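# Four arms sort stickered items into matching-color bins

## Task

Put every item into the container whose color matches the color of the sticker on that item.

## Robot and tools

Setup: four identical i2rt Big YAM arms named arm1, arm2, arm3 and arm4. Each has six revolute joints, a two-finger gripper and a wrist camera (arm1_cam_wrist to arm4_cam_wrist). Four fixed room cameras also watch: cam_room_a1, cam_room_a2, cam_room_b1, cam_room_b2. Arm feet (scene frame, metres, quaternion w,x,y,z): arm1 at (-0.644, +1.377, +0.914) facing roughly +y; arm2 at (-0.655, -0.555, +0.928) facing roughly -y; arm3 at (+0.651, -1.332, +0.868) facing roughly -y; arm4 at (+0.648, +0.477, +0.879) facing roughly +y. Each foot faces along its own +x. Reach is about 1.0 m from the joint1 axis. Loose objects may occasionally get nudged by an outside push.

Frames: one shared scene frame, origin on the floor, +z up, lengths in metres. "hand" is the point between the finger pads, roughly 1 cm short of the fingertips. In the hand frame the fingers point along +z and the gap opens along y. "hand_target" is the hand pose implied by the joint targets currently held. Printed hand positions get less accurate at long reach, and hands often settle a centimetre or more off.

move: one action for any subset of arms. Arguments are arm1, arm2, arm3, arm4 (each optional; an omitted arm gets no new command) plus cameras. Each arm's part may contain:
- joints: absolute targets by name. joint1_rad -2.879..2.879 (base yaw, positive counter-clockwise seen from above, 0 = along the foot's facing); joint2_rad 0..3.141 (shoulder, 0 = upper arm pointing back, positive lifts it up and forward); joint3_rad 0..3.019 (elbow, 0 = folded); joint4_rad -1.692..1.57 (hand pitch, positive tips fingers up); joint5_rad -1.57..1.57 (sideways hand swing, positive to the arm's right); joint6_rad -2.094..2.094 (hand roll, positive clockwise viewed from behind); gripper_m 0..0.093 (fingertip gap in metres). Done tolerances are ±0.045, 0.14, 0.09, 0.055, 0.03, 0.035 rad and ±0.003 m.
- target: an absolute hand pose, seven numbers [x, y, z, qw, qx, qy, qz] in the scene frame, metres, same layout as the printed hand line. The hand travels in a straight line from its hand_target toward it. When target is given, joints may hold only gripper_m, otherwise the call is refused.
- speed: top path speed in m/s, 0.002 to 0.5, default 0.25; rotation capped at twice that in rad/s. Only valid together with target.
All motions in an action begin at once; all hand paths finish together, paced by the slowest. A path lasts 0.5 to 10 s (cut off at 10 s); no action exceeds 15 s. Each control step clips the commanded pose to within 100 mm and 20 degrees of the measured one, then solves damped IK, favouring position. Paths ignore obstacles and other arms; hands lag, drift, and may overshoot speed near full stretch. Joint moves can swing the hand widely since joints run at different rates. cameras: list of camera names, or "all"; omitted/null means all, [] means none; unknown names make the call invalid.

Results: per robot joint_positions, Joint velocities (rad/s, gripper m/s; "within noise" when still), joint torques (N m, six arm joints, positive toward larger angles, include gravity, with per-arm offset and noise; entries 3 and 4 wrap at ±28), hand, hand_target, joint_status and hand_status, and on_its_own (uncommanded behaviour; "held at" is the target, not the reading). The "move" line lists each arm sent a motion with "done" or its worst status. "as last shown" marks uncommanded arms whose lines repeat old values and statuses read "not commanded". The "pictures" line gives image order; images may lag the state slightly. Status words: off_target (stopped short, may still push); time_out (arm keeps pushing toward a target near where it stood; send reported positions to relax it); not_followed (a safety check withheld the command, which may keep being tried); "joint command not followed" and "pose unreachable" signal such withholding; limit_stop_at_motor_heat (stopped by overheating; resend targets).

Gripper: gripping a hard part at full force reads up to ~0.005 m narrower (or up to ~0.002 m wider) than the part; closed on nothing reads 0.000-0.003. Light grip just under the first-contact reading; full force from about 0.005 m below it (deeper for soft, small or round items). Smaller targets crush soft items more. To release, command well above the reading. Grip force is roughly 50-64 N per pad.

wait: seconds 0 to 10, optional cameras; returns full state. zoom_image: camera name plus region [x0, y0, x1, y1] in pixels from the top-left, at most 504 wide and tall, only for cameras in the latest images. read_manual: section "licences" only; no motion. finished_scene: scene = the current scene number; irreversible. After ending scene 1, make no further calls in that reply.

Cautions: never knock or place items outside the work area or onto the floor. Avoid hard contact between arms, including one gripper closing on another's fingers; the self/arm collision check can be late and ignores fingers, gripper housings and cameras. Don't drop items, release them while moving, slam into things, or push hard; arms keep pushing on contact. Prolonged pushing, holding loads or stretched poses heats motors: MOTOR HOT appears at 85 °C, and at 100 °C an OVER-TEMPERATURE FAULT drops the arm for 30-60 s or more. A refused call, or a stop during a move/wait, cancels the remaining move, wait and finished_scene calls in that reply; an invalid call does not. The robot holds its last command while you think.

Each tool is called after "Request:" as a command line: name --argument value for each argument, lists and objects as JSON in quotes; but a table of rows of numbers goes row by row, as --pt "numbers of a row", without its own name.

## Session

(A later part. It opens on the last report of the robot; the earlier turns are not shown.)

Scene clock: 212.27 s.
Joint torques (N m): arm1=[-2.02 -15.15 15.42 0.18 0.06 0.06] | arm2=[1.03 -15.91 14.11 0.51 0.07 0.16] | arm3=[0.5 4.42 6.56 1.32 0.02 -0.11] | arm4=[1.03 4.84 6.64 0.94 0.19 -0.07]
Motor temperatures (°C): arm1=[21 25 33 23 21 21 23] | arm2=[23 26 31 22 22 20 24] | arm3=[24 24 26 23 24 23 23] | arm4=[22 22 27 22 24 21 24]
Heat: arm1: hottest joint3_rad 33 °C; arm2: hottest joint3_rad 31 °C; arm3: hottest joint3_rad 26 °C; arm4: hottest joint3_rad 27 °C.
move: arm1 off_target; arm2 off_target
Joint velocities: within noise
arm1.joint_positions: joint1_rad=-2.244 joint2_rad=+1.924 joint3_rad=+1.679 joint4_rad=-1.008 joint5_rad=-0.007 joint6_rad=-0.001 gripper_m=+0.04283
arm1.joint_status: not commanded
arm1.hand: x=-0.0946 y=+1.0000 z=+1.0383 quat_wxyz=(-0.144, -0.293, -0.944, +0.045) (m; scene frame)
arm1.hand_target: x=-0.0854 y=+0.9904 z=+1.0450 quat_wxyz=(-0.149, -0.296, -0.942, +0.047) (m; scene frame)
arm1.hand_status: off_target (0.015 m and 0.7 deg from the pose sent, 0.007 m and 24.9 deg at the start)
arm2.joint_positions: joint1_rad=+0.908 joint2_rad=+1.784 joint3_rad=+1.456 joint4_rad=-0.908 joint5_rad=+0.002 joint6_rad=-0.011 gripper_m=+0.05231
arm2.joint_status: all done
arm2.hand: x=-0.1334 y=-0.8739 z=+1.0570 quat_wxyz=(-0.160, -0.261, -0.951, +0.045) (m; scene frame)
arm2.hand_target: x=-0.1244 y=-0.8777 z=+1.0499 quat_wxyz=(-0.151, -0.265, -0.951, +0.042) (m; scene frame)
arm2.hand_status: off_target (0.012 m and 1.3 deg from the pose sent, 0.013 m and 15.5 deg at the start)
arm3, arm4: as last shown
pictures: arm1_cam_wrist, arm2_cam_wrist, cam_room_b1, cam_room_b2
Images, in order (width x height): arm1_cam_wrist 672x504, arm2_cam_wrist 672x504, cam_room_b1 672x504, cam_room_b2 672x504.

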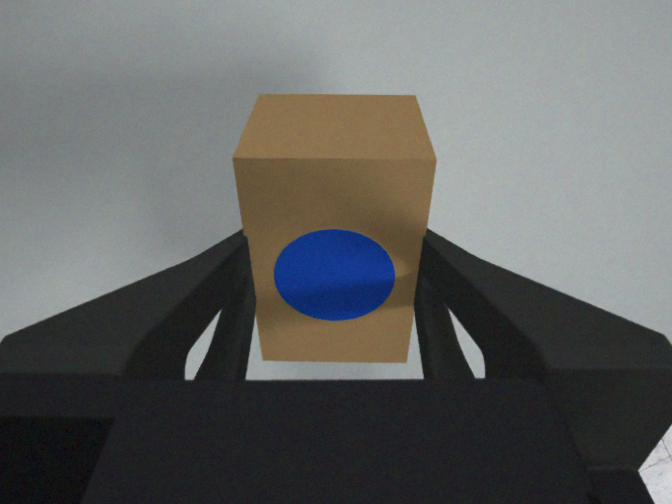

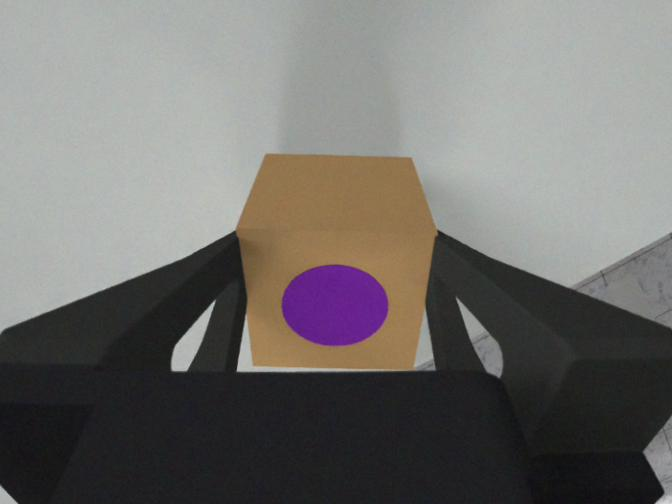

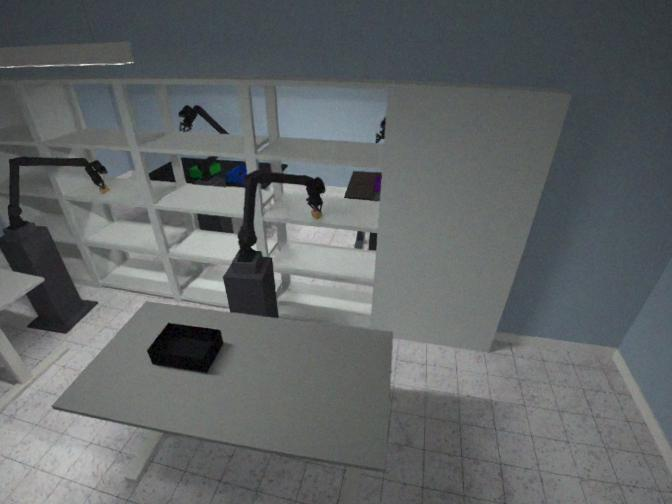

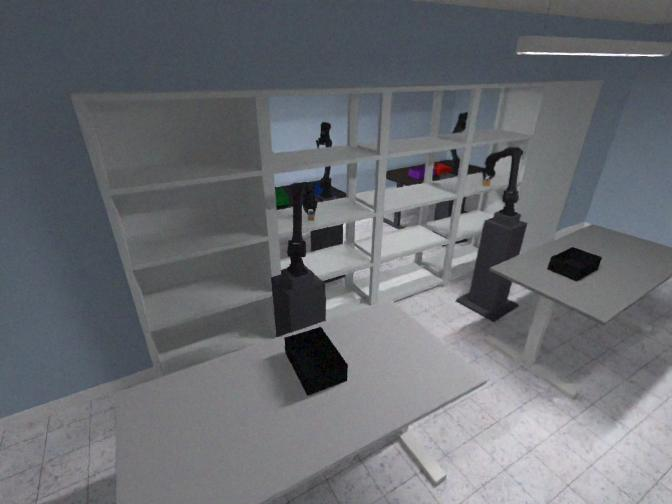

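Request:
move --arm1 '{"target":[-0.085,0.99,1.022,0.067,0.299,0.952,-0.021],"speed":0.15}' --arm2 '{"target":[-0.127,-0.875,1.033,0.067,0.267,0.961,-0.019],"speed":0.15}' --cameras '["cam_room_b1","cam_room_b2","arm1_cam_wrist","arm2_cam_wrist"]'

Request:
zoom_image --camera "cam_room_b1" --region '[270, 150, 370, 225]'

Scene clock: 221.53 s.
Joint torques (N m): arm1=[-2.14 -14.56 14.28 0.1 0.03 0.04] | arm2=[1.26 -16.32 13.01 0.16 0.11 0.17] | arm3=[0.44 4.31 6.63 1.32 0.03 -0.11] | arm4=[1.14 4.54 6.71 0.99 0.24 -0.06]
Motor temperatures (°C): arm1=[21 26 33 23 21 21 23] | arm2=[23 26 33 22 22 20 25] | arm3=[24 24 26 23 24 23 23] | arm4=[22 22 27 22 24 21 24]
Heat: arm1: hottest joint3_rad 33 °C; arm2: hottest joint3_rad 33 °C; arm3: hottest joint3_rad 26 °C; arm4: hottest joint3_rad 27 °C.
move: arm1 off_target; arm2 off_target
Joint velocities: within noise
arm1.joint_positions: joint1_rad=-2.244 joint2_rad=+2.029 joint3_rad=+1.854 joint4_rad=-1.224 joint5_rad=-0.007 joint6_rad=-0.001 gripper_m=+0.04283
arm1.joint_status: not commanded
arm1.hand: x=-0.0910 y=+0.9975 z=+1.0335 quat_wxyz=(-0.075, -0.296, -0.952, +0.023) (m; scene frame)
arm1.hand_target: x=-0.0855 y=+0.9904 z=+1.0218 quat_wxyz=(-0.067, -0.299, -0.952, +0.021) (m; scene frame)
arm1.hand_status: off_target (0.015 m and 1.0 deg from the pose sent, 0.021 m and 9.3 deg at the start)
arm2.joint_positions: joint1_rad=+0.908 joint2_rad=+1.874 joint3_rad=+1.597 joint4_rad=-1.110 joint5_rad=+0.002 joint6_rad=-0.011 gripper_m=+0.05231
arm2.joint_status: not commanded
arm2.hand: x=-0.1325 y=-0.8744 z=+1.0514 quat_wxyz=(-0.088, -0.264, -0.960, +0.024) (m; scene frame)
arm2.hand_target: x=-0.1277 y=-0.8746 z=+1.0331 quat_wxyz=(-0.068, -0.267, -0.961, +0.019) (m; scene frame)
arm2.hand_status: off_target (0.019 m and 2.5 deg from the pose sent, 0.025 m and 11.2 deg at the start)
arm3: as last shown
arm4.joint_positions: joint1_rad=+0.875 joint2_rad=+0.526 joint3_rad=+1.400 joint4_rad=-1.602 joint5_rad=-0.004 joint6_rad=+0.010 gripper_m=+0.09399
arm4.joint_status: not commanded
arm4.hand: x=+0.5228 y=+0.5737 z=+1.3867 quat_wxyz=(-0.123, +0.864, -0.292, -0.391) (m; scene frame)
arm4.hand_target: x=+0.5220 y=+0.5745 z=+1.3851 quat_wxyz=(-0.124, +0.869, -0.287, -0.384) (m; scene frame)
arm4.hand_status: not commanded
pictures: arm1_cam_wrist, arm2_cam_wrist, cam_room_b1, cam_room_b2
Images, in order (width x height): arm1_cam_wrist 672x504, arm2_cam_wrist 672x504, cam_room_b1 672x504, cam_room_b2 672x504.

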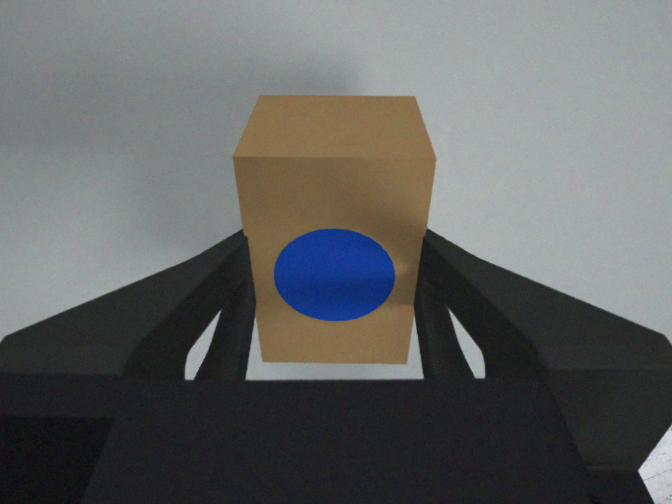

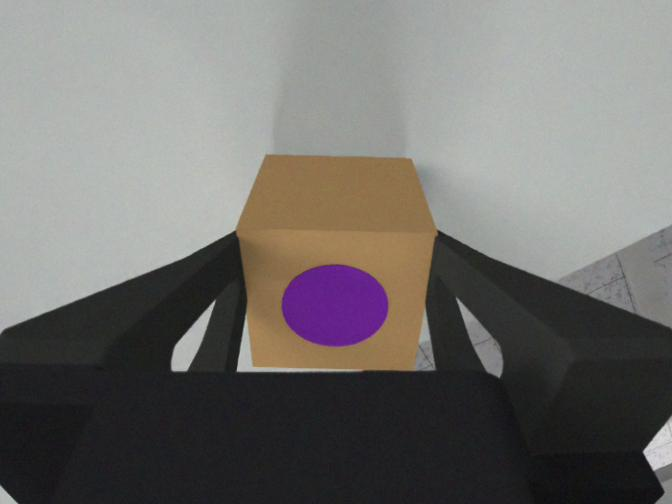

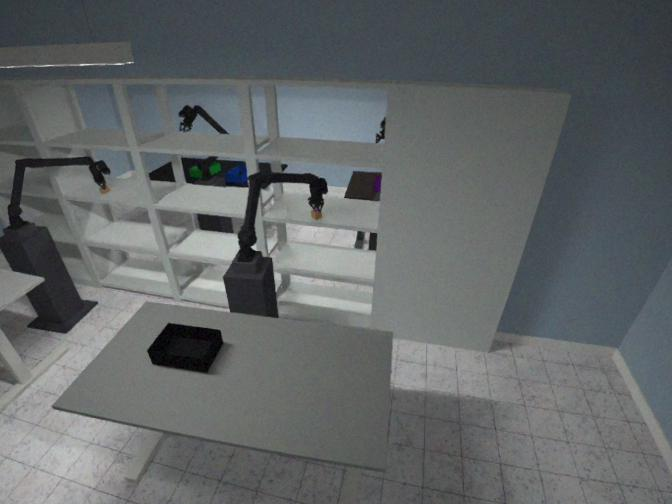

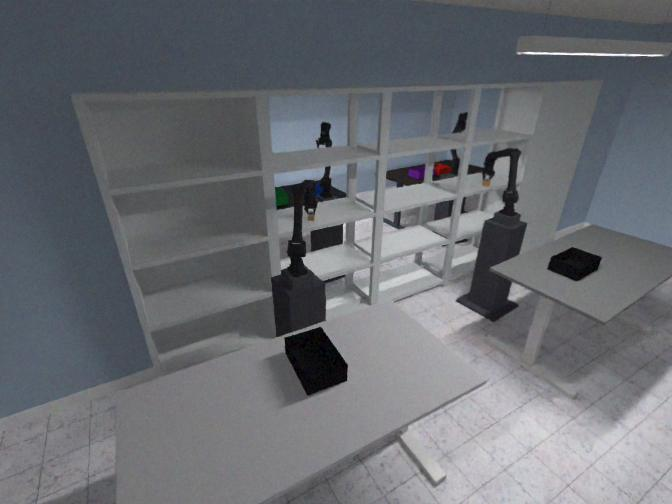

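Scaled by 5.040.

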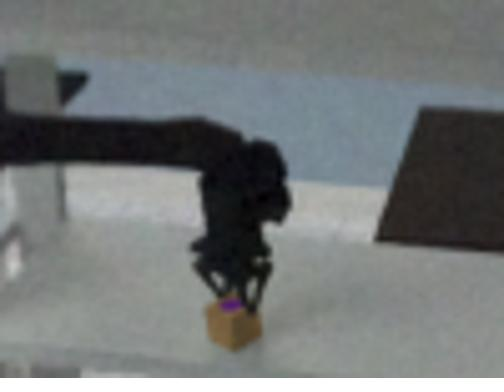

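Request:
move --arm1 '{"joints":{"gripper_m":0.09}}' --arm2 '{"joints":{"gripper_m":0.09}}' --cameras '[]'

Request:
move --arm1 '{"target":[-0.21,1.077,1.045,0.067,0.299,0.952,-0.021],"speed":0.2}' --arm2 '{"target":[-0.255,-0.797,1.062,0.067,0.267,0.961,-0.019],"speed":0.2}' --cameras '["arm1_cam_wrist","arm2_cam_wrist","cam_room_b1","cam_room_b2"]'

Scene clock: 229.47 s.
Joint torques (N m): arm1=[-1.9 -18.43 13.93 0.34 0.02 0.08] | arm2=[1.14 -18.73 12.85 0.51 0.11 0.17] | arm3=[0.5 4.48 6.56 1.31 0.02 -0.1] | arm4=[0.91 4.48 6.69 0.95 0.21 -0.04]
Motor temperatures (°C): arm1=[21 26 34 23 21 21 23] | arm2=[23 26 32 22 22 20 25] | arm3=[24 24 26 23 24 23 23] | arm4=[22 22 27 22 24 21 24]
Heat: arm1: hottest joint3_rad 34 °C; arm2: hottest joint3_rad 32 °C; arm3: hottest joint3_rad 26 °C; arm4: hottest joint3_rad 27 °C.
move: arm1 done; arm2 done
Joint velocities: within noise
arm1.joint_positions: joint1_rad=-2.244 joint2_rad=+2.064 joint3_rad=+1.854 joint4_rad=-1.226 joint5_rad=-0.007 joint6_rad=-0.001 gripper_m=+0.08996
arm1.joint_status: all done
arm1.hand: x=-0.0922 y=+0.9982 z=+1.0110 quat_wxyz=(-0.057, -0.296, -0.953, +0.018) (m; scene frame)
arm1.hand_target: x=-0.0854 y=+0.9905 z=+1.0219 quat_wxyz=(-0.068, -0.299, -0.952, +0.021) (m; scene frame)
arm1.hand_status: not commanded
arm2.joint_positions: joint1_rad=+0.908 joint2_rad=+1.899 joint3_rad=+1.597 joint4_rad=-1.120 joint5_rad=+0.002 joint6_rad=-0.011 gripper_m=+0.08993
arm2.joint_status: all done
arm2.hand: x=-0.1349 y=-0.8729 z=+1.0364 quat_wxyz=(-0.072, -0.264, -0.962, +0.020) (m; scene frame)
arm2.hand_target: x=-0.1277 y=-0.8746 z=+1.0331 quat_wxyz=(-0.068, -0.267, -0.961, +0.019) (m; scene frame)
arm2.hand_status: not commanded
arm3, arm4: as last shown
pictures: none
No camera images: "cameras" was empty.

Scene clock: 230.83 s.
Joint torques (N m): arm1=[-2.55 -13.63 10.18 1.1 -0.01 0.02] | arm2=[1.26 -14.74 9.21 1.54 0.1 0.19] | arm3=[0.5 4.48 6.56 1.33 0.01 -0.1] | arm4=[1.14 4.54 6.67 0.92 0.23 -0.05]
Motor temperatures (°C): arm1=[21 26 34 23 21 21 23] | arm2=[23 26 32 22 22 20 25] | arm3=[24 24 26 23 24 23 23] | arm4=[22 22 27 22 24 21 24]
Heat: arm1: hottest joint3_rad 34 °C; arm2: hottest joint3_rad 32 °C; arm3: hottest joint3_rad 26 °C; arm4: hottest joint3_rad 27 °C.
move: arm1 done; arm2 done
Joint velocities: within noise
arm1.joint_positions: joint1_rad=-2.244 joint2_rad=+1.670 joint3_rad=+1.348 joint4_rad=-1.117 joint5_rad=-0.007 joint6_rad=-0.001 gripper_m=+0.08996
arm1.joint_status: not commanded
arm1.hand: x=-0.2119 y=+1.0811 z=+1.0401 quat_wxyz=(-0.056, -0.296, -0.953, +0.017) (m; scene frame)
arm1.hand_target: x=-0.2100 y=+1.0771 z=+1.0450 quat_wxyz=(-0.067, -0.299, -0.952, +0.021) (m; scene frame)
arm1.hand_status: done (0.007 m and 1.4 deg from the pose sent, 0.146 m and 1.2 deg at the start)
arm2.joint_positions: joint1_rad=+0.908 joint2_rad=+1.531 joint3_rad=+1.189 joint4_rad=-1.092 joint5_rad=+0.002 joint6_rad=-0.011 gripper_m=+0.08993
arm2.joint_status: not commanded
arm2.hand: x=-0.2554 y=-0.7998 z=+1.0660 quat_wxyz=(-0.066, -0.264, -0.962, +0.018) (m; scene frame)
arm2.hand_target: x=-0.2550 y=-0.7970 z=+1.0620 quat_wxyz=(-0.067, -0.267, -0.961, +0.019) (m; scene frame)
arm2.hand_status: done (0.005 m and 0.4 deg from the pose sent, 0.144 m and 0.6 deg at the start)
arm3.joint_positions: joint1_rad=-1.969 joint2_rad=+0.526 joint3_rad=+1.408 joint4_rad=-1.607 joint5_rad=+0.000 joint6_rad=+0.005 gripper_m=+0.09399
arm3.joint_status: not commanded
arm3.hand: x=+0.5144 y=-1.2465 z=+1.3760 quat_wxyz=(+0.098, -0.882, +0.239, +0.395) (m; scene frame)
arm3.hand_target: x=+0.5126 y=-1.2434 z=+1.3720 quat_wxyz=(+0.100, -0.884, +0.242, +0.386) (m; scene frame)
arm3.hand_status: not commanded
arm4: as last shown
pictures: arm1_cam_wrist, arm2_cam_wrist, cam_room_b1, cam_room_b2
Images, in order (width x height): arm1_cam_wrist 672x504, arm2_cam_wrist 672x504, cam_room_b1 672x504, cam_room_b2 672x504.

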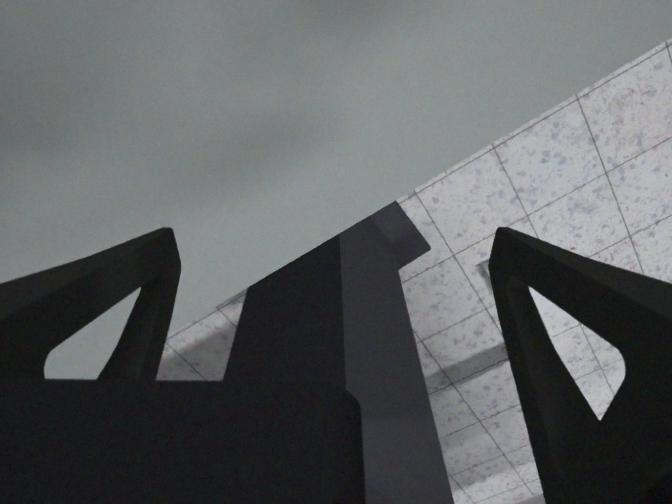

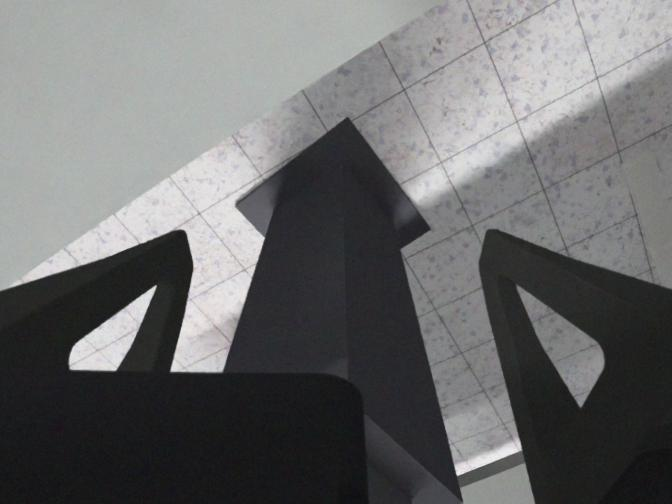

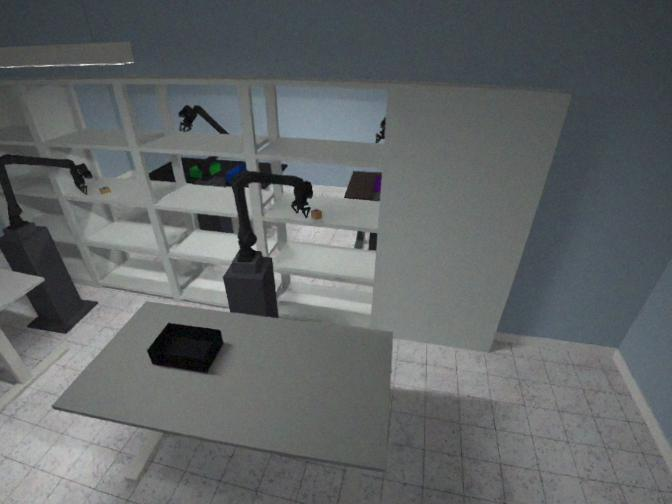

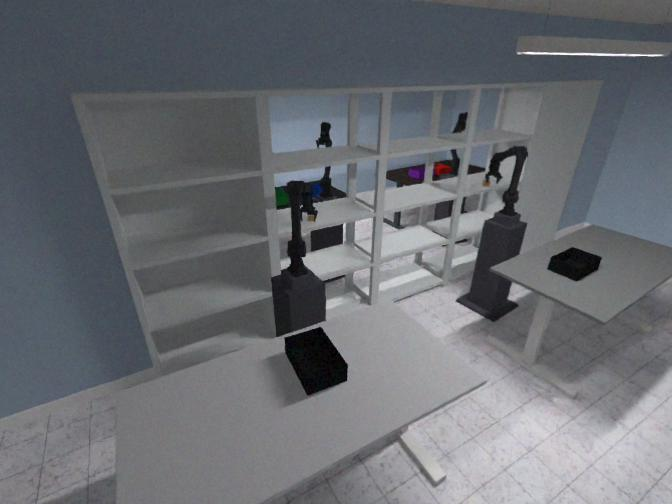

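Request:
move --arm1 '{"joints":{"joint2_rad":0.534,"joint3_rad":1.1,"joint4_rad":-1.5}}' --arm2 '{"joints":{"joint2_rad":0.534,"joint3_rad":1.1,"joint4_rad":-1.5}}' --arm3 '{"target":[0.40,-1.186,1.09,0.1105,-0.8748,0.2369,0.4079],"speed":0.35}' --arm4 '{"target":[0.411,0.644,1.09,0.1274,-0.8641,0.2732,0.4029],"speed":0.35}' --cameras '[]'

Request:
move --arm3 '{"target":[0.082,-0.999,1.09,0.1105,-0.8748,0.2369,0.4079],"speed":0.3}' --arm4 '{"target":[0.11,0.855,1.09,0.1274,-0.8641,0.2732,0.4029],"speed":0.3}' --cameras '["arm3_cam_wrist","arm4_cam_wrist","cam_room_a1","cam_room_b1"]'

Scene clock: 251.93 s.
Joint torques (N m): arm1=[-1.79 4.48 11.08 0.98 0.03 0.04] | arm2=[1.26 0.67 10.35 1.44 0.11 0.18] | arm3=[2.43 0.21 10 2.24 0.13 0.02] | arm4=[1.49 0.5 10.3 1.88 0.2 0]
Motor temperatures (°C): arm1=[21 26 33 23 21 21 22] | arm2=[23 26 32 22 22 20 24] | arm3=[24 24 26 23 24 23 23] | arm4=[22 22 27 22 24 21 24]
Heat: arm1: hottest joint3_rad 33 °C; arm2: hottest joint3_rad 32 °C; arm3: hottest joint3_rad 26 °C; arm4: hottest joint3_rad 27 °C.
move: arm1 done; arm2 done; arm3 done; arm4 off_target
Joint velocities: within noise
arm1.joint_positions: joint1_rad=-2.244 joint2_rad=+0.531 joint3_rad=+1.088 joint4_rad=-1.491 joint5_rad=-0.007 joint6_rad=-0.001 gripper_m=+0.08996
arm1.joint_status: all done
arm1.hand: x=-0.4716 y=+1.2625 z=+1.2944 quat_wxyz=(-0.292, -0.281, -0.910, +0.091) (m; scene frame)
arm1.hand_target: x=-0.4730 y=+1.2625 z=+1.2983 quat_wxyz=(-0.292, -0.284, -0.909, +0.092) (m; scene frame)
arm1.hand_status: not commanded
arm2.joint_positions: joint1_rad=+0.908 joint2_rad=+0.534 joint3_rad=+1.097 joint4_rad=-1.487 joint5_rad=+0.002 joint6_rad=-0.011 gripper_m=+0.08993
arm2.joint_status: all done
arm2.hand: x=-0.4830 y=-0.6625 z=+1.3160 quat_wxyz=(-0.306, -0.252, -0.914, +0.087) (m; scene frame)
arm2.hand_target: x=-0.4847 y=-0.6605 z=+1.3153 quat_wxyz=(-0.302, -0.255, -0.915, +0.084) (m; scene frame)
arm2.hand_status: not commanded
arm3.joint_positions: joint1_rad=-1.961 joint2_rad=+0.474 joint3_rad=+0.521 joint4_rad=-0.758 joint5_rad=+0.030 joint6_rad=+0.005 gripper_m=+0.09399
arm3.joint_status: not commanded
arm3.hand: x=+0.4046 y=-1.1843 z=+1.0852 quat_wxyz=(+0.111, -0.878, +0.241, +0.398) (m; scene frame)
arm3.hand_target: x=+0.4001 y=-1.1861 z=+1.0901 quat_wxyz=(+0.110, -0.875, +0.237, +0.408) (m; scene frame)
arm3.hand_status: done (0.007 m and 1.3 deg from the pose sent, 0.314 m and 2.2 deg at the start)
arm4.joint_positions: joint1_rad=+0.907 joint2_rad=+0.482 joint3_rad=+0.479 joint4_rad=-0.728 joint5_rad=+0.010 joint6_rad=+0.010 gripper_m=+0.09399
arm4.joint_status: not commanded
arm4.hand: x=+0.4165 y=+0.6419 z=+1.0792 quat_wxyz=(-0.122, +0.869, -0.280, -0.390) (m; scene frame)
arm4.hand_target: x=+0.4113 y=+0.6437 z=+1.0900 quat_wxyz=(-0.127, +0.864, -0.273, -0.403) (m; scene frame)
arm4.hand_status: off_target (0.012 m and 1.9 deg from the pose sent, 0.325 m and 2.6 deg at the start)
pictures: none
No camera images: "cameras" was empty.

Scene clock: 253.80 s.
Joint torques (N m): arm1=[-2.73 3.9 11.1 1.14 0.02 0.02] | arm2=[1.26 0.62 10.3 1.48 0.11 0.19] | arm3=[0.62 -16.79 13.2 1.26 -0.08 -0.12] | arm4=[0.62 -15.79 12.01 1.06 0.02 -0.07]
Motor temperatures (°C): arm1=[21 26 33 23 21 21 22] | arm2=[23 26 32 22 22 20 24] | arm3=[24 24 26 23 24 23 23] | arm4=[22 22 28 22 24 21 24]
Heat: arm1: hottest joint3_rad 33 °C; arm2: hottest joint3_rad 32 °C; arm3: hottest joint3_rad 26 °C; arm4: hottest joint3_rad 28 °C.
move: arm3 off_target; arm4 off_target
Joint velocities: within noise
arm1, arm2: as last shown
arm3.joint_positions: joint1_rad=-1.961 joint2_rad=+1.602 joint3_rad=+1.232 joint4_rad=-0.362 joint5_rad=+0.016 joint6_rad=+0.004 gripper_m=+0.09399
arm3.joint_status: not commanded
arm3.hand: x=+0.0923 y=-1.0121 z=+1.0655 quat_wxyz=(+0.103, -0.883, +0.238, +0.390) (m; scene frame)
arm3.hand_target: x=+0.0832 y=-0.9997 z=+1.0900 quat_wxyz=(+0.111, -0.875, +0.237, +0.408) (m; scene frame)
arm3.hand_status: off_target (0.030 m and 2.4 deg from the pose sent, 0.372 m and 1.3 deg at the start)
arm4.joint_positions: joint1_rad=+0.907 joint2_rad=+1.612 joint3_rad=+1.216 joint4_rad=-0.329 joint5_rad=+0.010 joint6_rad=+0.010 gripper_m=+0.09399
arm4.joint_status: not commanded
arm4.hand: x=+0.1215 y=+0.8467 z=+1.0745 quat_wxyz=(-0.123, +0.868, -0.280, -0.393) (m; scene frame)
arm4.hand_target: x=+0.1106 y=+0.8544 z=+1.0901 quat_wxyz=(-0.127, +0.864, -0.273, -0.403) (m; scene frame)
arm4.hand_status: off_target (0.021 m and 1.5 deg from the pose sent, 0.373 m and 1.9 deg at the start)
pictures: arm3_cam_wrist, arm4_cam_wrist, cam_room_a1, cam_room_b1
Images, in order (width x height): arm3_cam_wrist 672x504, arm4_cam_wrist 672x504, cam_room_a1 672x504, cam_room_b1 672x504.

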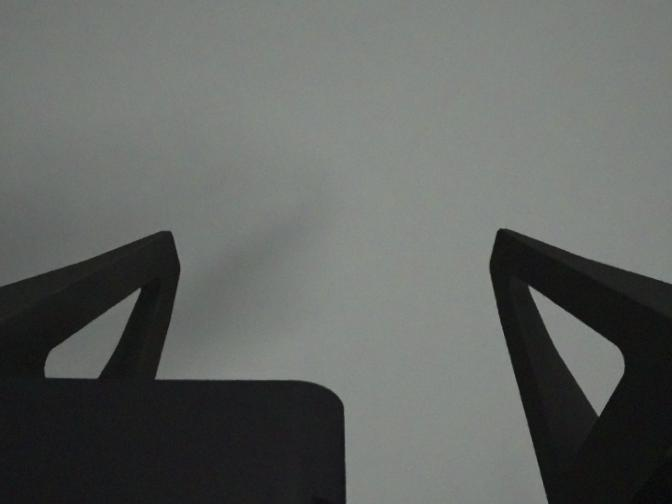

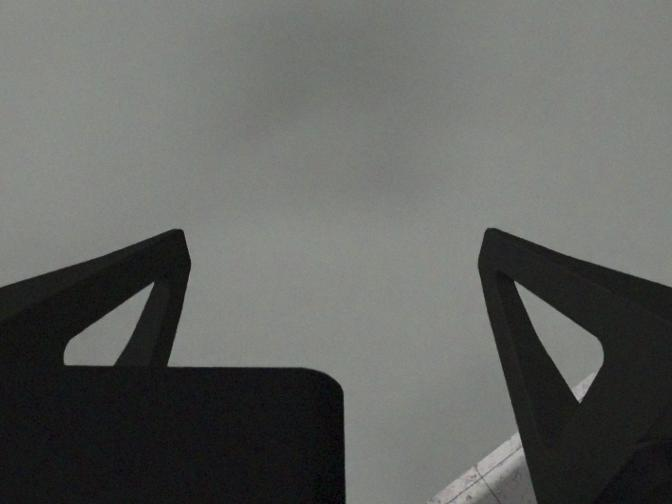

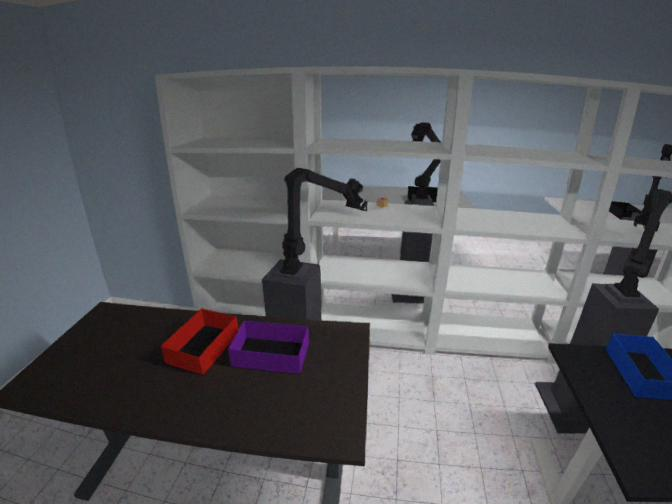

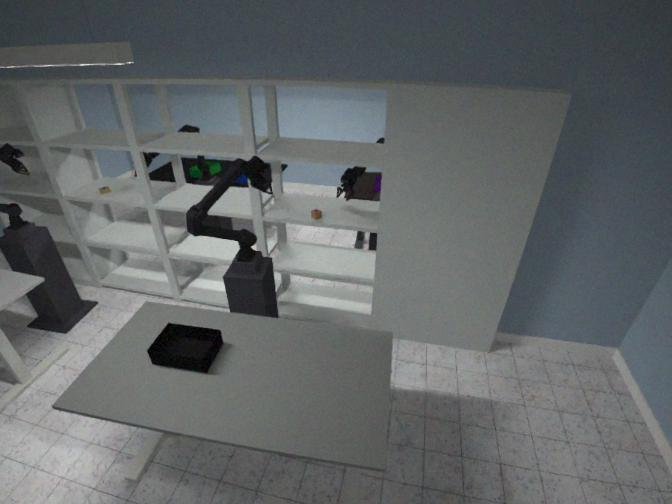

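Request:
move --arm3 '{"target":[-0.055,-0.922,1.085,0.1105,-0.8748,0.2369,0.4079],"speed":0.2}' --arm4 '{"target":[-0.019,0.947,1.08,0.1274,-0.8641,0.2732,0.4029],"speed":0.2}' --cameras '["arm3_cam_wrist","arm4_cam_wrist","cam_room_b2"]'

Scene clock: 259.90 s.
Joint torques (N m): arm1=[-1.61 4.13 11.36 0.96 0.05 0.11] | arm2=[1.26 0.62 10.35 1.46 0.11 0.18] | arm3=[1.08 -23.41 14.41 1.14 -0.02 -0.11] | arm4=[0.62 -22.01 13 0.79 0.01 -0.05]
Motor temperatures (°C): arm1=[21 26 33 23 21 21 22] | arm2=[23 26 31 22 22 20 24] | arm3=[24 24 27 23 24 23 23] | arm4=[22 22 29 22 24 21 24]
Heat: arm1: hottest joint3_rad 33 °C; arm2: hottest joint3_rad 31 °C; arm3: hottest joint3_rad 27 °C; arm4: hottest joint3_rad 29 °C.
move: arm3 off_target; arm4 off_target
Joint velocities: within noise
arm1, arm2: as last shown
arm3.joint_positions: joint1_rad=-1.961 joint2_rad=+1.999 joint3_rad=+1.788 joint4_rad=-0.518 joint5_rad=+0.016 joint6_rad=+0.004 gripper_m=+0.09399
arm3.joint_status: not commanded
arm3.hand: x=-0.0449 y=-0.9352 z=+1.0622 quat_wxyz=(+0.104, -0.883, +0.238, +0.391) (m; scene frame)
arm3.hand_target: x=-0.0535 y=-0.9229 z=+1.0851 quat_wxyz=(+0.111, -0.875, +0.237, +0.408) (m; scene frame)
arm3.hand_status: off_target (0.028 m and 2.3 deg from the pose sent, 0.174 m and 2.4 deg at the start)
arm4.joint_positions: joint1_rad=+0.907 joint2_rad=+2.010 joint3_rad=+1.766 joint4_rad=-0.477 joint5_rad=+0.009 joint6_rad=+0.008 gripper_m=+0.09399
arm4.joint_status: not commanded
arm4.hand: x=-0.0084 y=+0.9366 z=+1.0688 quat_wxyz=(-0.123, +0.867, -0.278, -0.394) (m; scene frame)
arm4.hand_target: x=-0.0181 y=+0.9463 z=+1.0799 quat_wxyz=(-0.128, +0.864, -0.273, -0.403) (m; scene frame)
arm4.hand_status: off_target (0.019 m and 1.3 deg from the pose sent, 0.173 m and 1.5 deg at the start)
pictures: arm3_cam_wrist, arm4_cam_wrist, cam_room_b2
Images, in order (width x height): arm3_cam_wrist 672x504, arm4_cam_wrist 672x504, cam_room_b2 672x504.

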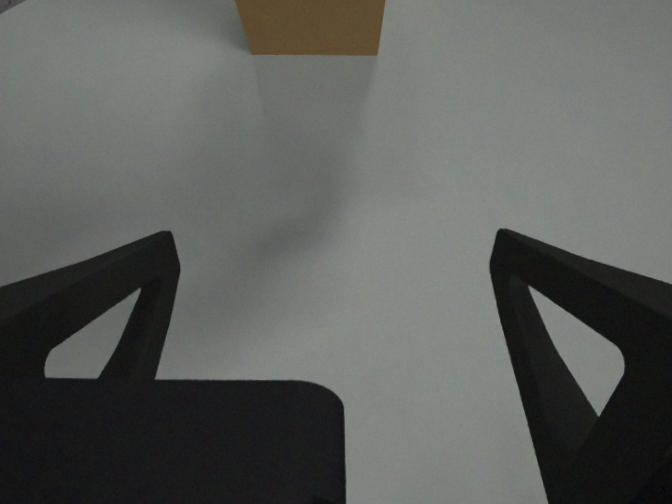

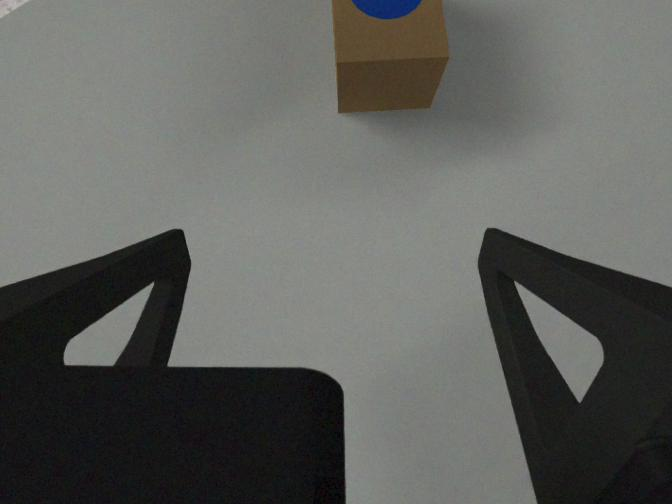

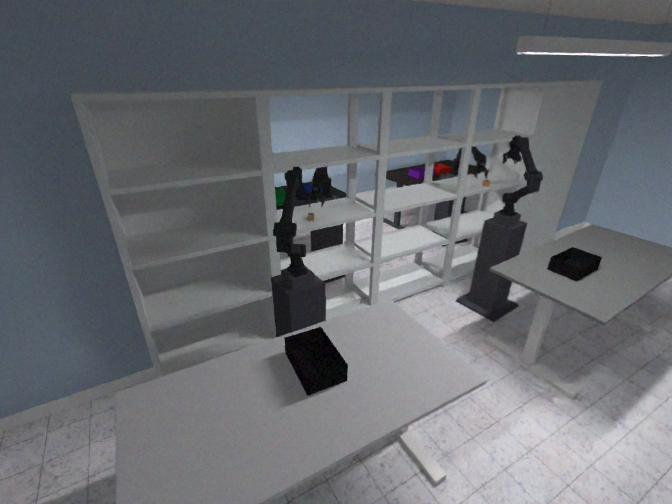

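Request:
move --arm3 '{"target":[-0.165,-0.871,1.045,0.1105,-0.8748,0.2369,0.4079],"speed":0.12}' --arm4 '{"target":[-0.092,1.023,1.038,0.1274,-0.8641,0.2732,0.4029],"speed":0.12}' --cameras '["arm3_cam_wrist","arm4_cam_wrist"]'

Scene clock: 272.83 s.
Joint torques (N m): arm1=[-1.96 3.9 11.22 1.01 0.03 0.04] | arm2=[1.26 0.67 10.32 1.46 0.1 0.19] | arm3=[1.9 -27.99 14.64 1.14 0.12 -0.05] | arm4=[0.38 -25.82 13.29 0.84 -0.08 -0.08]
Motor temperatures (°C): arm1=[21 25 34 23 21 21 22] | arm2=[23 26 31 22 22 20 24] | arm3=[24 25 28 23 24 23 23] | arm4=[22 24 31 22 24 21 24]
Heat: arm1: hottest joint3_rad 34 °C; arm2: hottest joint3_rad 31 °C; arm3: hottest joint3_rad 28 °C; arm4: hottest joint3_rad 31 °C.
move: arm3 off_target; arm4 off_target
Joint velocities: within noise
arm1, arm2: as last shown
arm1.joint_positions: joint1_rad=-2.244 joint2_rad=+0.531 joint3_rad=+1.088 joint4_rad=-1.491 joint5_rad=-0.007 joint6_rad=-0.001 gripper_m=+0.08997
arm3.joint_positions: joint1_rad=-1.961 joint2_rad=+2.458 joint3_rad=+2.507 joint4_rad=-0.768 joint5_rad=+0.022 joint6_rad=+0.005 gripper_m=+0.09399
arm3.joint_status: not commanded
arm3.hand: x=-0.1553 y=-0.8725 z=+1.0327 quat_wxyz=(+0.107, -0.880, +0.239, +0.395) (m; scene frame)
arm3.hand_target: x=-0.1640 y=-0.8717 z=+1.0448 quat_wxyz=(+0.111, -0.874, +0.237, +0.409) (m; scene frame)
arm3.hand_status: off_target (0.016 m and 1.6 deg from the pose sent, 0.137 m and 2.3 deg at the start)
arm4.joint_positions: joint1_rad=+0.883 joint2_rad=+2.370 joint3_rad=+2.295 joint4_rad=-0.637 joint5_rad=-0.011 joint6_rad=-0.006 gripper_m=+0.09399
arm4.joint_status: not commanded
arm4.hand: x=-0.0863 y=+1.0133 z=+1.0359 quat_wxyz=(-0.123, +0.865, -0.279, -0.399) (m; scene frame)
arm4.hand_target: x=-0.0912 y=+1.0225 z=+1.0381 quat_wxyz=(-0.128, +0.864, -0.273, -0.404) (m; scene frame)
arm4.hand_status: off_target (0.011 m and 0.9 deg from the pose sent, 0.124 m and 1.3 deg at the start)
pictures: arm3_cam_wrist, arm4_cam_wrist
Images, in order (width x height): arm3_cam_wrist 672x504, arm4_cam_wrist 672x504.

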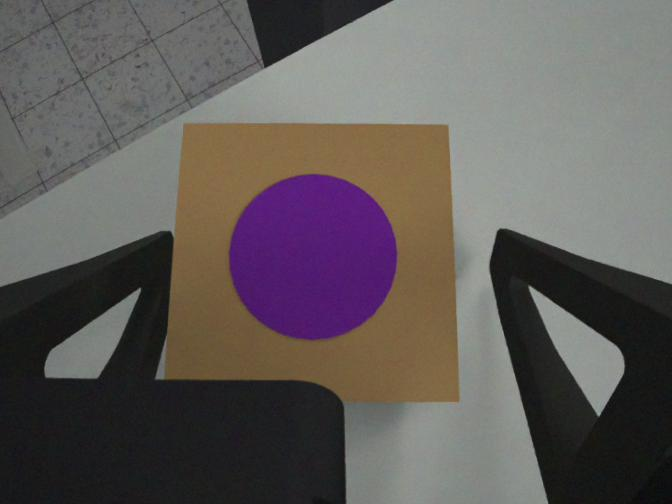

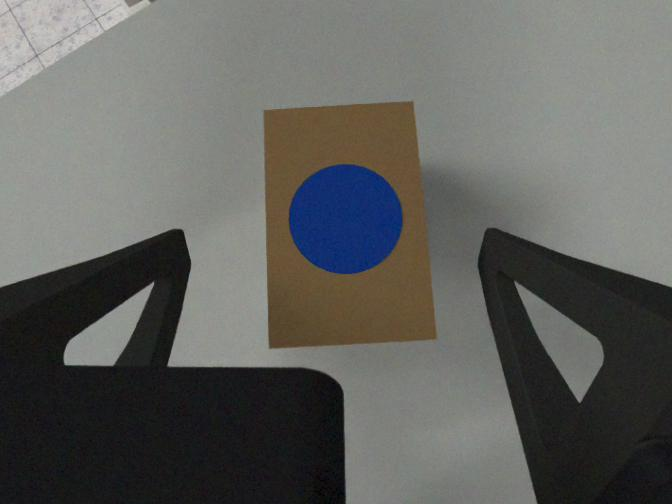

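Request:
move --arm3 '{"target":[-0.167,-0.876,1.030,0.1105,-0.8748,0.2369,0.4079],"speed":0.1}' --arm4 '{"target":[-0.092,1.023,1.020,0.1274,-0.8641,0.2732,0.4029],"speed":0.1}' --cameras '[]'

Request:
move --arm3 '{"joints":{"gripper_m":0.035}}' --arm4 '{"joints":{"gripper_m":0.022}}' --cameras '["arm3_cam_wrist","arm4_cam_wrist"]'

Scene clock: 281.17 s.
Joint torques (N m): arm1=[-2.26 3.37 11.3 1.07 0.01 0.06] | arm2=[1.2 0.67 10.29 1.5 0.11 0.2] | arm3=[2.37 -28.69 10.91 2.25 0.13 0.01] | arm4=[0.56 -26.05 10.82 1.88 -0.05 -0.1]
Motor temperatures (°C): arm1=[21 25 34 23 21 21 22] | arm2=[23 26 31 22 22 20 24] | arm3=[24 27 30 23 24 23 23] | arm4=[22 26 34 22 24 21 24]
Heat: arm1: hottest joint3_rad 34 °C; arm2: hottest joint3_rad 31 °C; arm3: hottest joint3_rad 30 °C; arm4: hottest joint3_rad 34 °C.
move: arm3 off_target; arm4 off_target
Joint velocities: within noise
arm1, arm2: as last shown
arm3.joint_positions: joint1_rad=-1.961 joint2_rad=+2.458 joint3_rad=+2.507 joint4_rad=-0.751 joint5_rad=+0.027 joint6_rad=+0.005 gripper_m=+0.09399
arm3.joint_status: not commanded
arm3.hand: x=-0.1572 y=-0.8705 z=+1.0354 quat_wxyz=(+0.111, -0.877, +0.239, +0.402) (m; scene frame)
arm3.hand_target: x=-0.1665 y=-0.8764 z=+1.0299 quat_wxyz=(+0.110, -0.875, +0.237, +0.408) (m; scene frame)
arm3.hand_status: off_target (0.012 m and 0.8 deg from the pose sent, 0.013 m and 1.6 deg at the start)
arm4.joint_positions: joint1_rad=+0.883 joint2_rad=+2.370 joint3_rad=+2.295 joint4_rad=-0.627 joint5_rad=-0.011 joint6_rad=-0.006 gripper_m=+0.09399
arm4.joint_status: not commanded
arm4.hand: x=-0.0876 y=+1.0142 z=+1.0378 quat_wxyz=(-0.125, +0.863, -0.278, -0.403) (m; scene frame)
arm4.hand_target: x=-0.0909 y=+1.0223 z=+1.0203 quat_wxyz=(-0.128, +0.864, -0.273, -0.403) (m; scene frame)
arm4.hand_status: off_target (0.020 m and 0.6 deg from the pose sent, 0.019 m and 0.9 deg at the start)
pictures: none
No camera images: "cameras" was empty.

Scene clock: 281.83 s.
Joint torques (N m): arm1=[-1.85 4.13 11.17 1.18 0.04 0.01] | arm2=[1.38 0.62 10.33 1.47 0.1 0.19] | arm3=[2.2 -28.57 10.92 2.22 0.1 -0.01] | arm4=[0.32 -26.17 10.82 1.89 -0.01 -0.08]
Motor temperatures (°C): arm1=[21 25 34 23 21 21 22] | arm2=[23 26 31 22 22 20 24] | arm3=[24 27 30 23 24 23 23] | arm4=[22 26 34 22 24 21 24]
Heat: arm1: hottest joint3_rad 34 °C; arm2: hottest joint3_rad 31 °C; arm3: hottest joint3_rad 30 °C; arm4: hottest joint3_rad 34 °C.
move: arm3 off_target; arm4 off_target
Joint velocities: within noise
arm1, arm2: as last shown
arm3.joint_positions: joint1_rad=-1.961 joint2_rad=+2.458 joint3_rad=+2.507 joint4_rad=-0.751 joint5_rad=+0.028 joint6_rad=+0.005 gripper_m=+0.05300
arm3.joint_status: gripper_m off_target (ended at +0.05303, target +0.03500)
arm3.hand: x=-0.1572 y=-0.8703 z=+1.0354 quat_wxyz=(+0.112, -0.877, +0.240, +0.402) (m; scene frame)
arm3.hand_target: x=-0.1665 y=-0.8763 z=+1.0299 quat_wxyz=(+0.110, -0.875, +0.237, +0.408) (m; scene frame)
arm3.hand_status: not commanded
arm4.joint_positions: joint1_rad=+0.883 joint2_rad=+2.370 joint3_rad=+2.295 joint4_rad=-0.626 joint5_rad=-0.012 joint6_rad=-0.008 gripper_m=+0.04382
arm4.joint_status: gripper_m off_target (ended at +0.04385, target +0.02200)
arm4.hand: x=-0.0877 y=+1.0142 z=+1.0379 quat_wxyz=(-0.125, +0.863, -0.277, -0.403) (m; scene frame)
arm4.hand_target: x=-0.0910 y=+1.0222 z=+1.0203 quat_wxyz=(-0.128, +0.864, -0.273, -0.403) (m; scene frame)
arm4.hand_status: not commanded
pictures: arm3_cam_wrist, arm4_cam_wrist
Images, in order (width x height): arm3_cam_wrist 672x504, arm4_cam_wrist 672x504.

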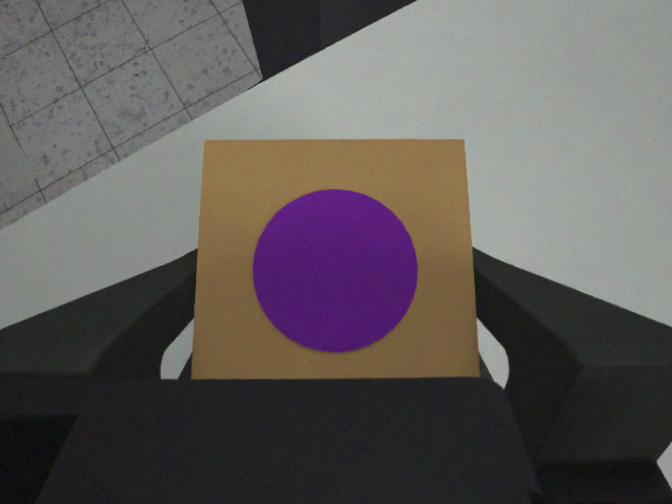

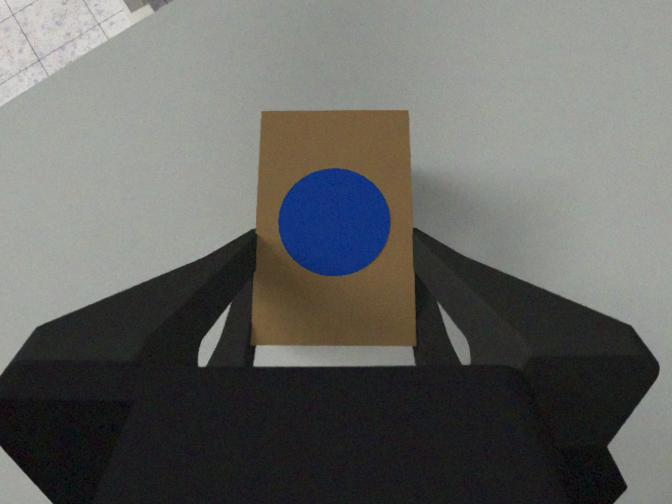

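Request:
move --arm3 '{"target":[-0.14,-0.884,1.09,0.1105,-0.8748,0.2369,0.4079],"speed":0.15}' --arm4 '{"target":[-0.07,1.0,1.09,0.1274,-0.8641,0.2732,0.4029],"speed":0.15}' --cameras '[]'

Request:
move --arm3 '{"target":[0.40,-1.186,1.11,0.1105,-0.8748,0.2369,0.4079],"speed":0.35}' --arm4 '{"target":[0.411,0.644,1.11,0.1274,-0.8641,0.2732,0.4029],"speed":0.35}' --cameras '["arm3_cam_wrist","arm4_cam_wrist","cam_room_a1","cam_room_a2"]'

Scene clock: 290.23 s.
Joint torques (N m): arm1=[-2.61 3.84 11.18 0.83 0.05 0.07] | arm2=[1.32 0.62 10.32 1.44 0.11 0.19] | arm3=[1.73 -31.09 9.47 1.44 -0.07 -0.06] | arm4=[1.08 -29.74 9.59 0.83 0.2 -0.05]
Motor temperatures (°C): arm1=[21 25 34 23 21 21 22] | arm2=[23 25 31 22 22 20 24] | arm3=[24 28 30 23 24 23 24] | arm4=[22 27 35 22 24 21 25]
Heat: arm1: hottest joint3_rad 34 °C; arm2: hottest joint3_rad 31 °C; arm3: hottest joint3_rad 30 °C; arm4: hottest joint3_rad 35 °C.
move: arm3 off_target; arm4 off_target
Joint velocities: within noise
arm1, arm2: as last shown
arm3.joint_positions: joint1_rad=-1.961 joint2_rad=+2.363 joint3_rad=+2.440 joint4_rad=-0.779 joint5_rad=+0.026 joint6_rad=+0.005 gripper_m=+0.05300
arm3.joint_status: not commanded
arm3.hand: x=-0.1401 y=-0.8796 z=+1.0774 quat_wxyz=(+0.111, -0.877, +0.239, +0.402) (m; scene frame)
arm3.hand_target: x=-0.1401 y=-0.8839 z=+1.0901 quat_wxyz=(+0.110, -0.875, +0.237, +0.408) (m; scene frame)
arm3.hand_status: off_target (0.013 m and 0.7 deg from the pose sent, 0.059 m and 0.8 deg at the start)
arm4.joint_positions: joint1_rad=+0.883 joint2_rad=+2.286 joint3_rad=+2.242 joint4_rad=-0.670 joint5_rad=-0.012 joint6_rad=-0.008 gripper_m=+0.04383
arm4.joint_status: not commanded
arm4.hand: x=-0.0711 y=+1.0023 z=+1.0734 quat_wxyz=(-0.123, +0.866, -0.278, -0.398) (m; scene frame)
arm4.hand_target: x=-0.0701 y=+1.0000 z=+1.0898 quat_wxyz=(-0.127, +0.864, -0.273, -0.403) (m; scene frame)
arm4.hand_status: off_target (0.017 m and 0.9 deg from the pose sent, 0.057 m and 0.5 deg at the start)
pictures: none
No camera images: "cameras" was empty.

Scene clock: 292.80 s.
Joint torques (N m): arm1=[-2.14 3.43 11.1 0.99 0.04 0.05] | arm2=[1.26 0.5 10.29 1.46 0.1 0.2] | arm3=[2.43 0.44 9.66 1.39 0.13 0.01] | arm4=[1.2 0.79 9.96 0.96 0.2 0.15]
Motor temperatures (°C): arm1=[21 25 34 23 21 21 22] | arm2=[23 25 31 22 22 20 24] | arm3=[24 28 30 23 24 23 24] | arm4=[22 27 34 22 24 21 25]
Heat: arm1: hottest joint3_rad 34 °C; arm2: hottest joint3_rad 31 °C; arm3: hottest joint3_rad 30 °C; arm4: hottest joint3_rad 34 °C.
move: arm3 done; arm4 done
Joint velocities: within noise
arm1, arm2: as last shown
arm3.joint_positions: joint1_rad=-1.960 joint2_rad=+0.474 joint3_rad=+0.578 joint4_rad=-0.786 joint5_rad=+0.031 joint6_rad=+0.006 gripper_m=+0.05300
arm3.joint_status: not commanded
arm3.hand: x=+0.4018 y=-1.1824 z=+1.1125 quat_wxyz=(+0.115, -0.872, +0.239, +0.411) (m; scene frame)
arm3.hand_target: x=+0.4001 y=-1.1860 z=+1.1101 quat_wxyz=(+0.110, -0.875, +0.237, +0.408) (m; scene frame)
arm3.hand_status: done (0.005 m and 0.7 deg from the pose sent, 0.622 m and 0.7 deg at the start)
arm4.joint_positions: joint1_rad=+0.908 joint2_rad=+0.479 joint3_rad=+0.538 joint4_rad=-0.749 joint5_rad=+0.010 joint6_rad=-0.007 gripper_m=+0.04383
arm4.joint_status: not commanded
arm4.hand: x=+0.4123 y=+0.6450 z=+1.1098 quat_wxyz=(-0.131, +0.863, -0.270, -0.407) (m; scene frame)
arm4.hand_target: x=+0.4110 y=+0.6440 z=+1.1101 quat_wxyz=(-0.128, +0.864, -0.273, -0.403) (m; scene frame)
arm4.hand_status: done (0.002 m and 0.7 deg from the pose sent, 0.602 m and 0.9 deg at the start)
pictures: arm3_cam_wrist, arm4_cam_wrist, cam_room_a1, cam_room_a2
Images, in order (width x height): arm3_cam_wrist 672x504, arm4_cam_wrist 672x504, cam_room_a1 672x504, cam_room_a2 672x504.

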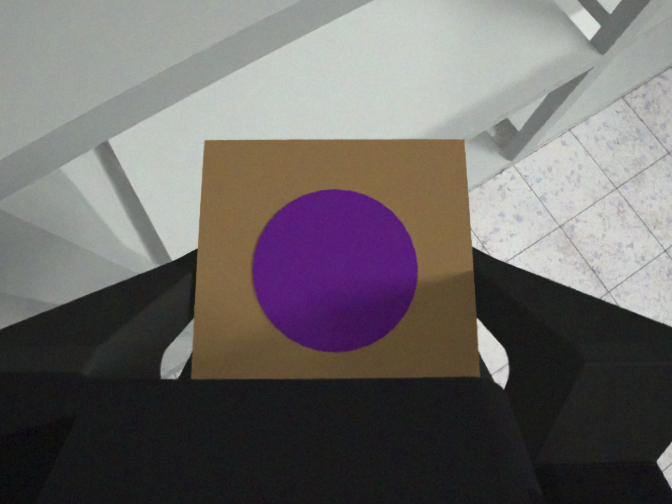

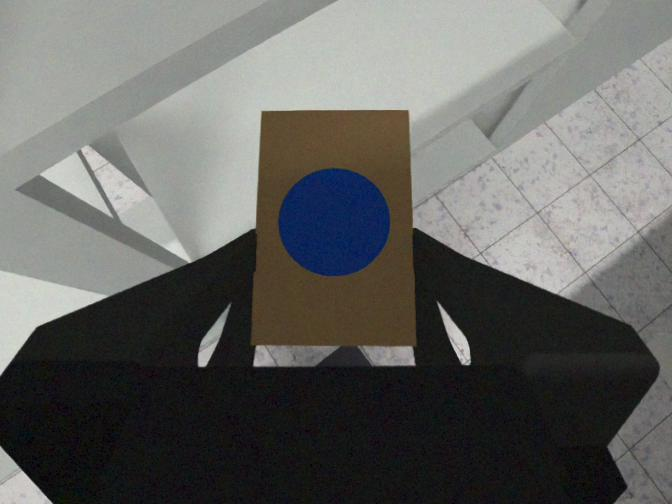

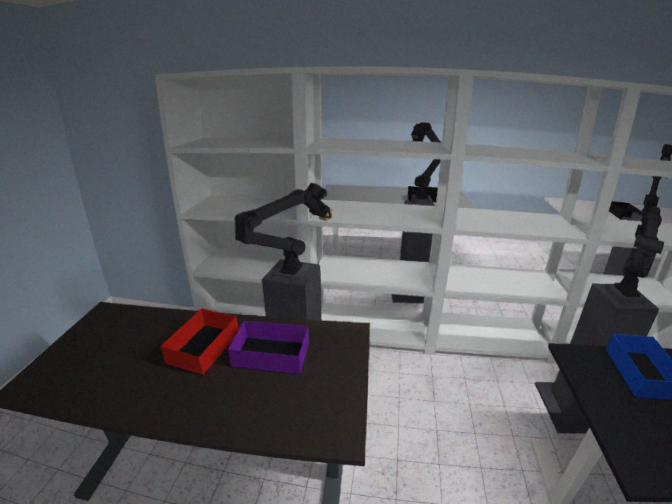

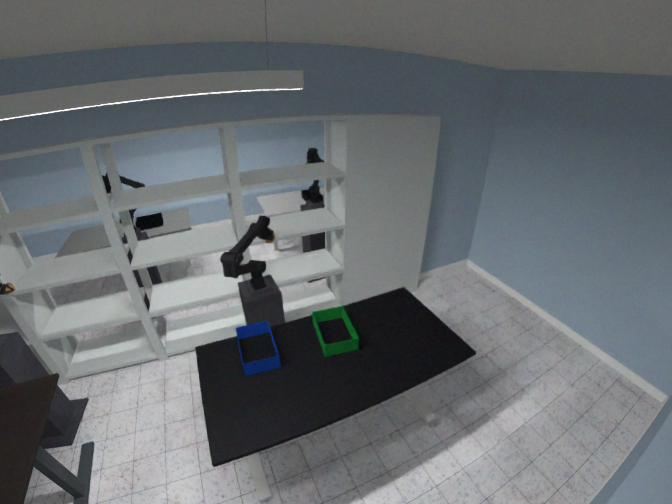

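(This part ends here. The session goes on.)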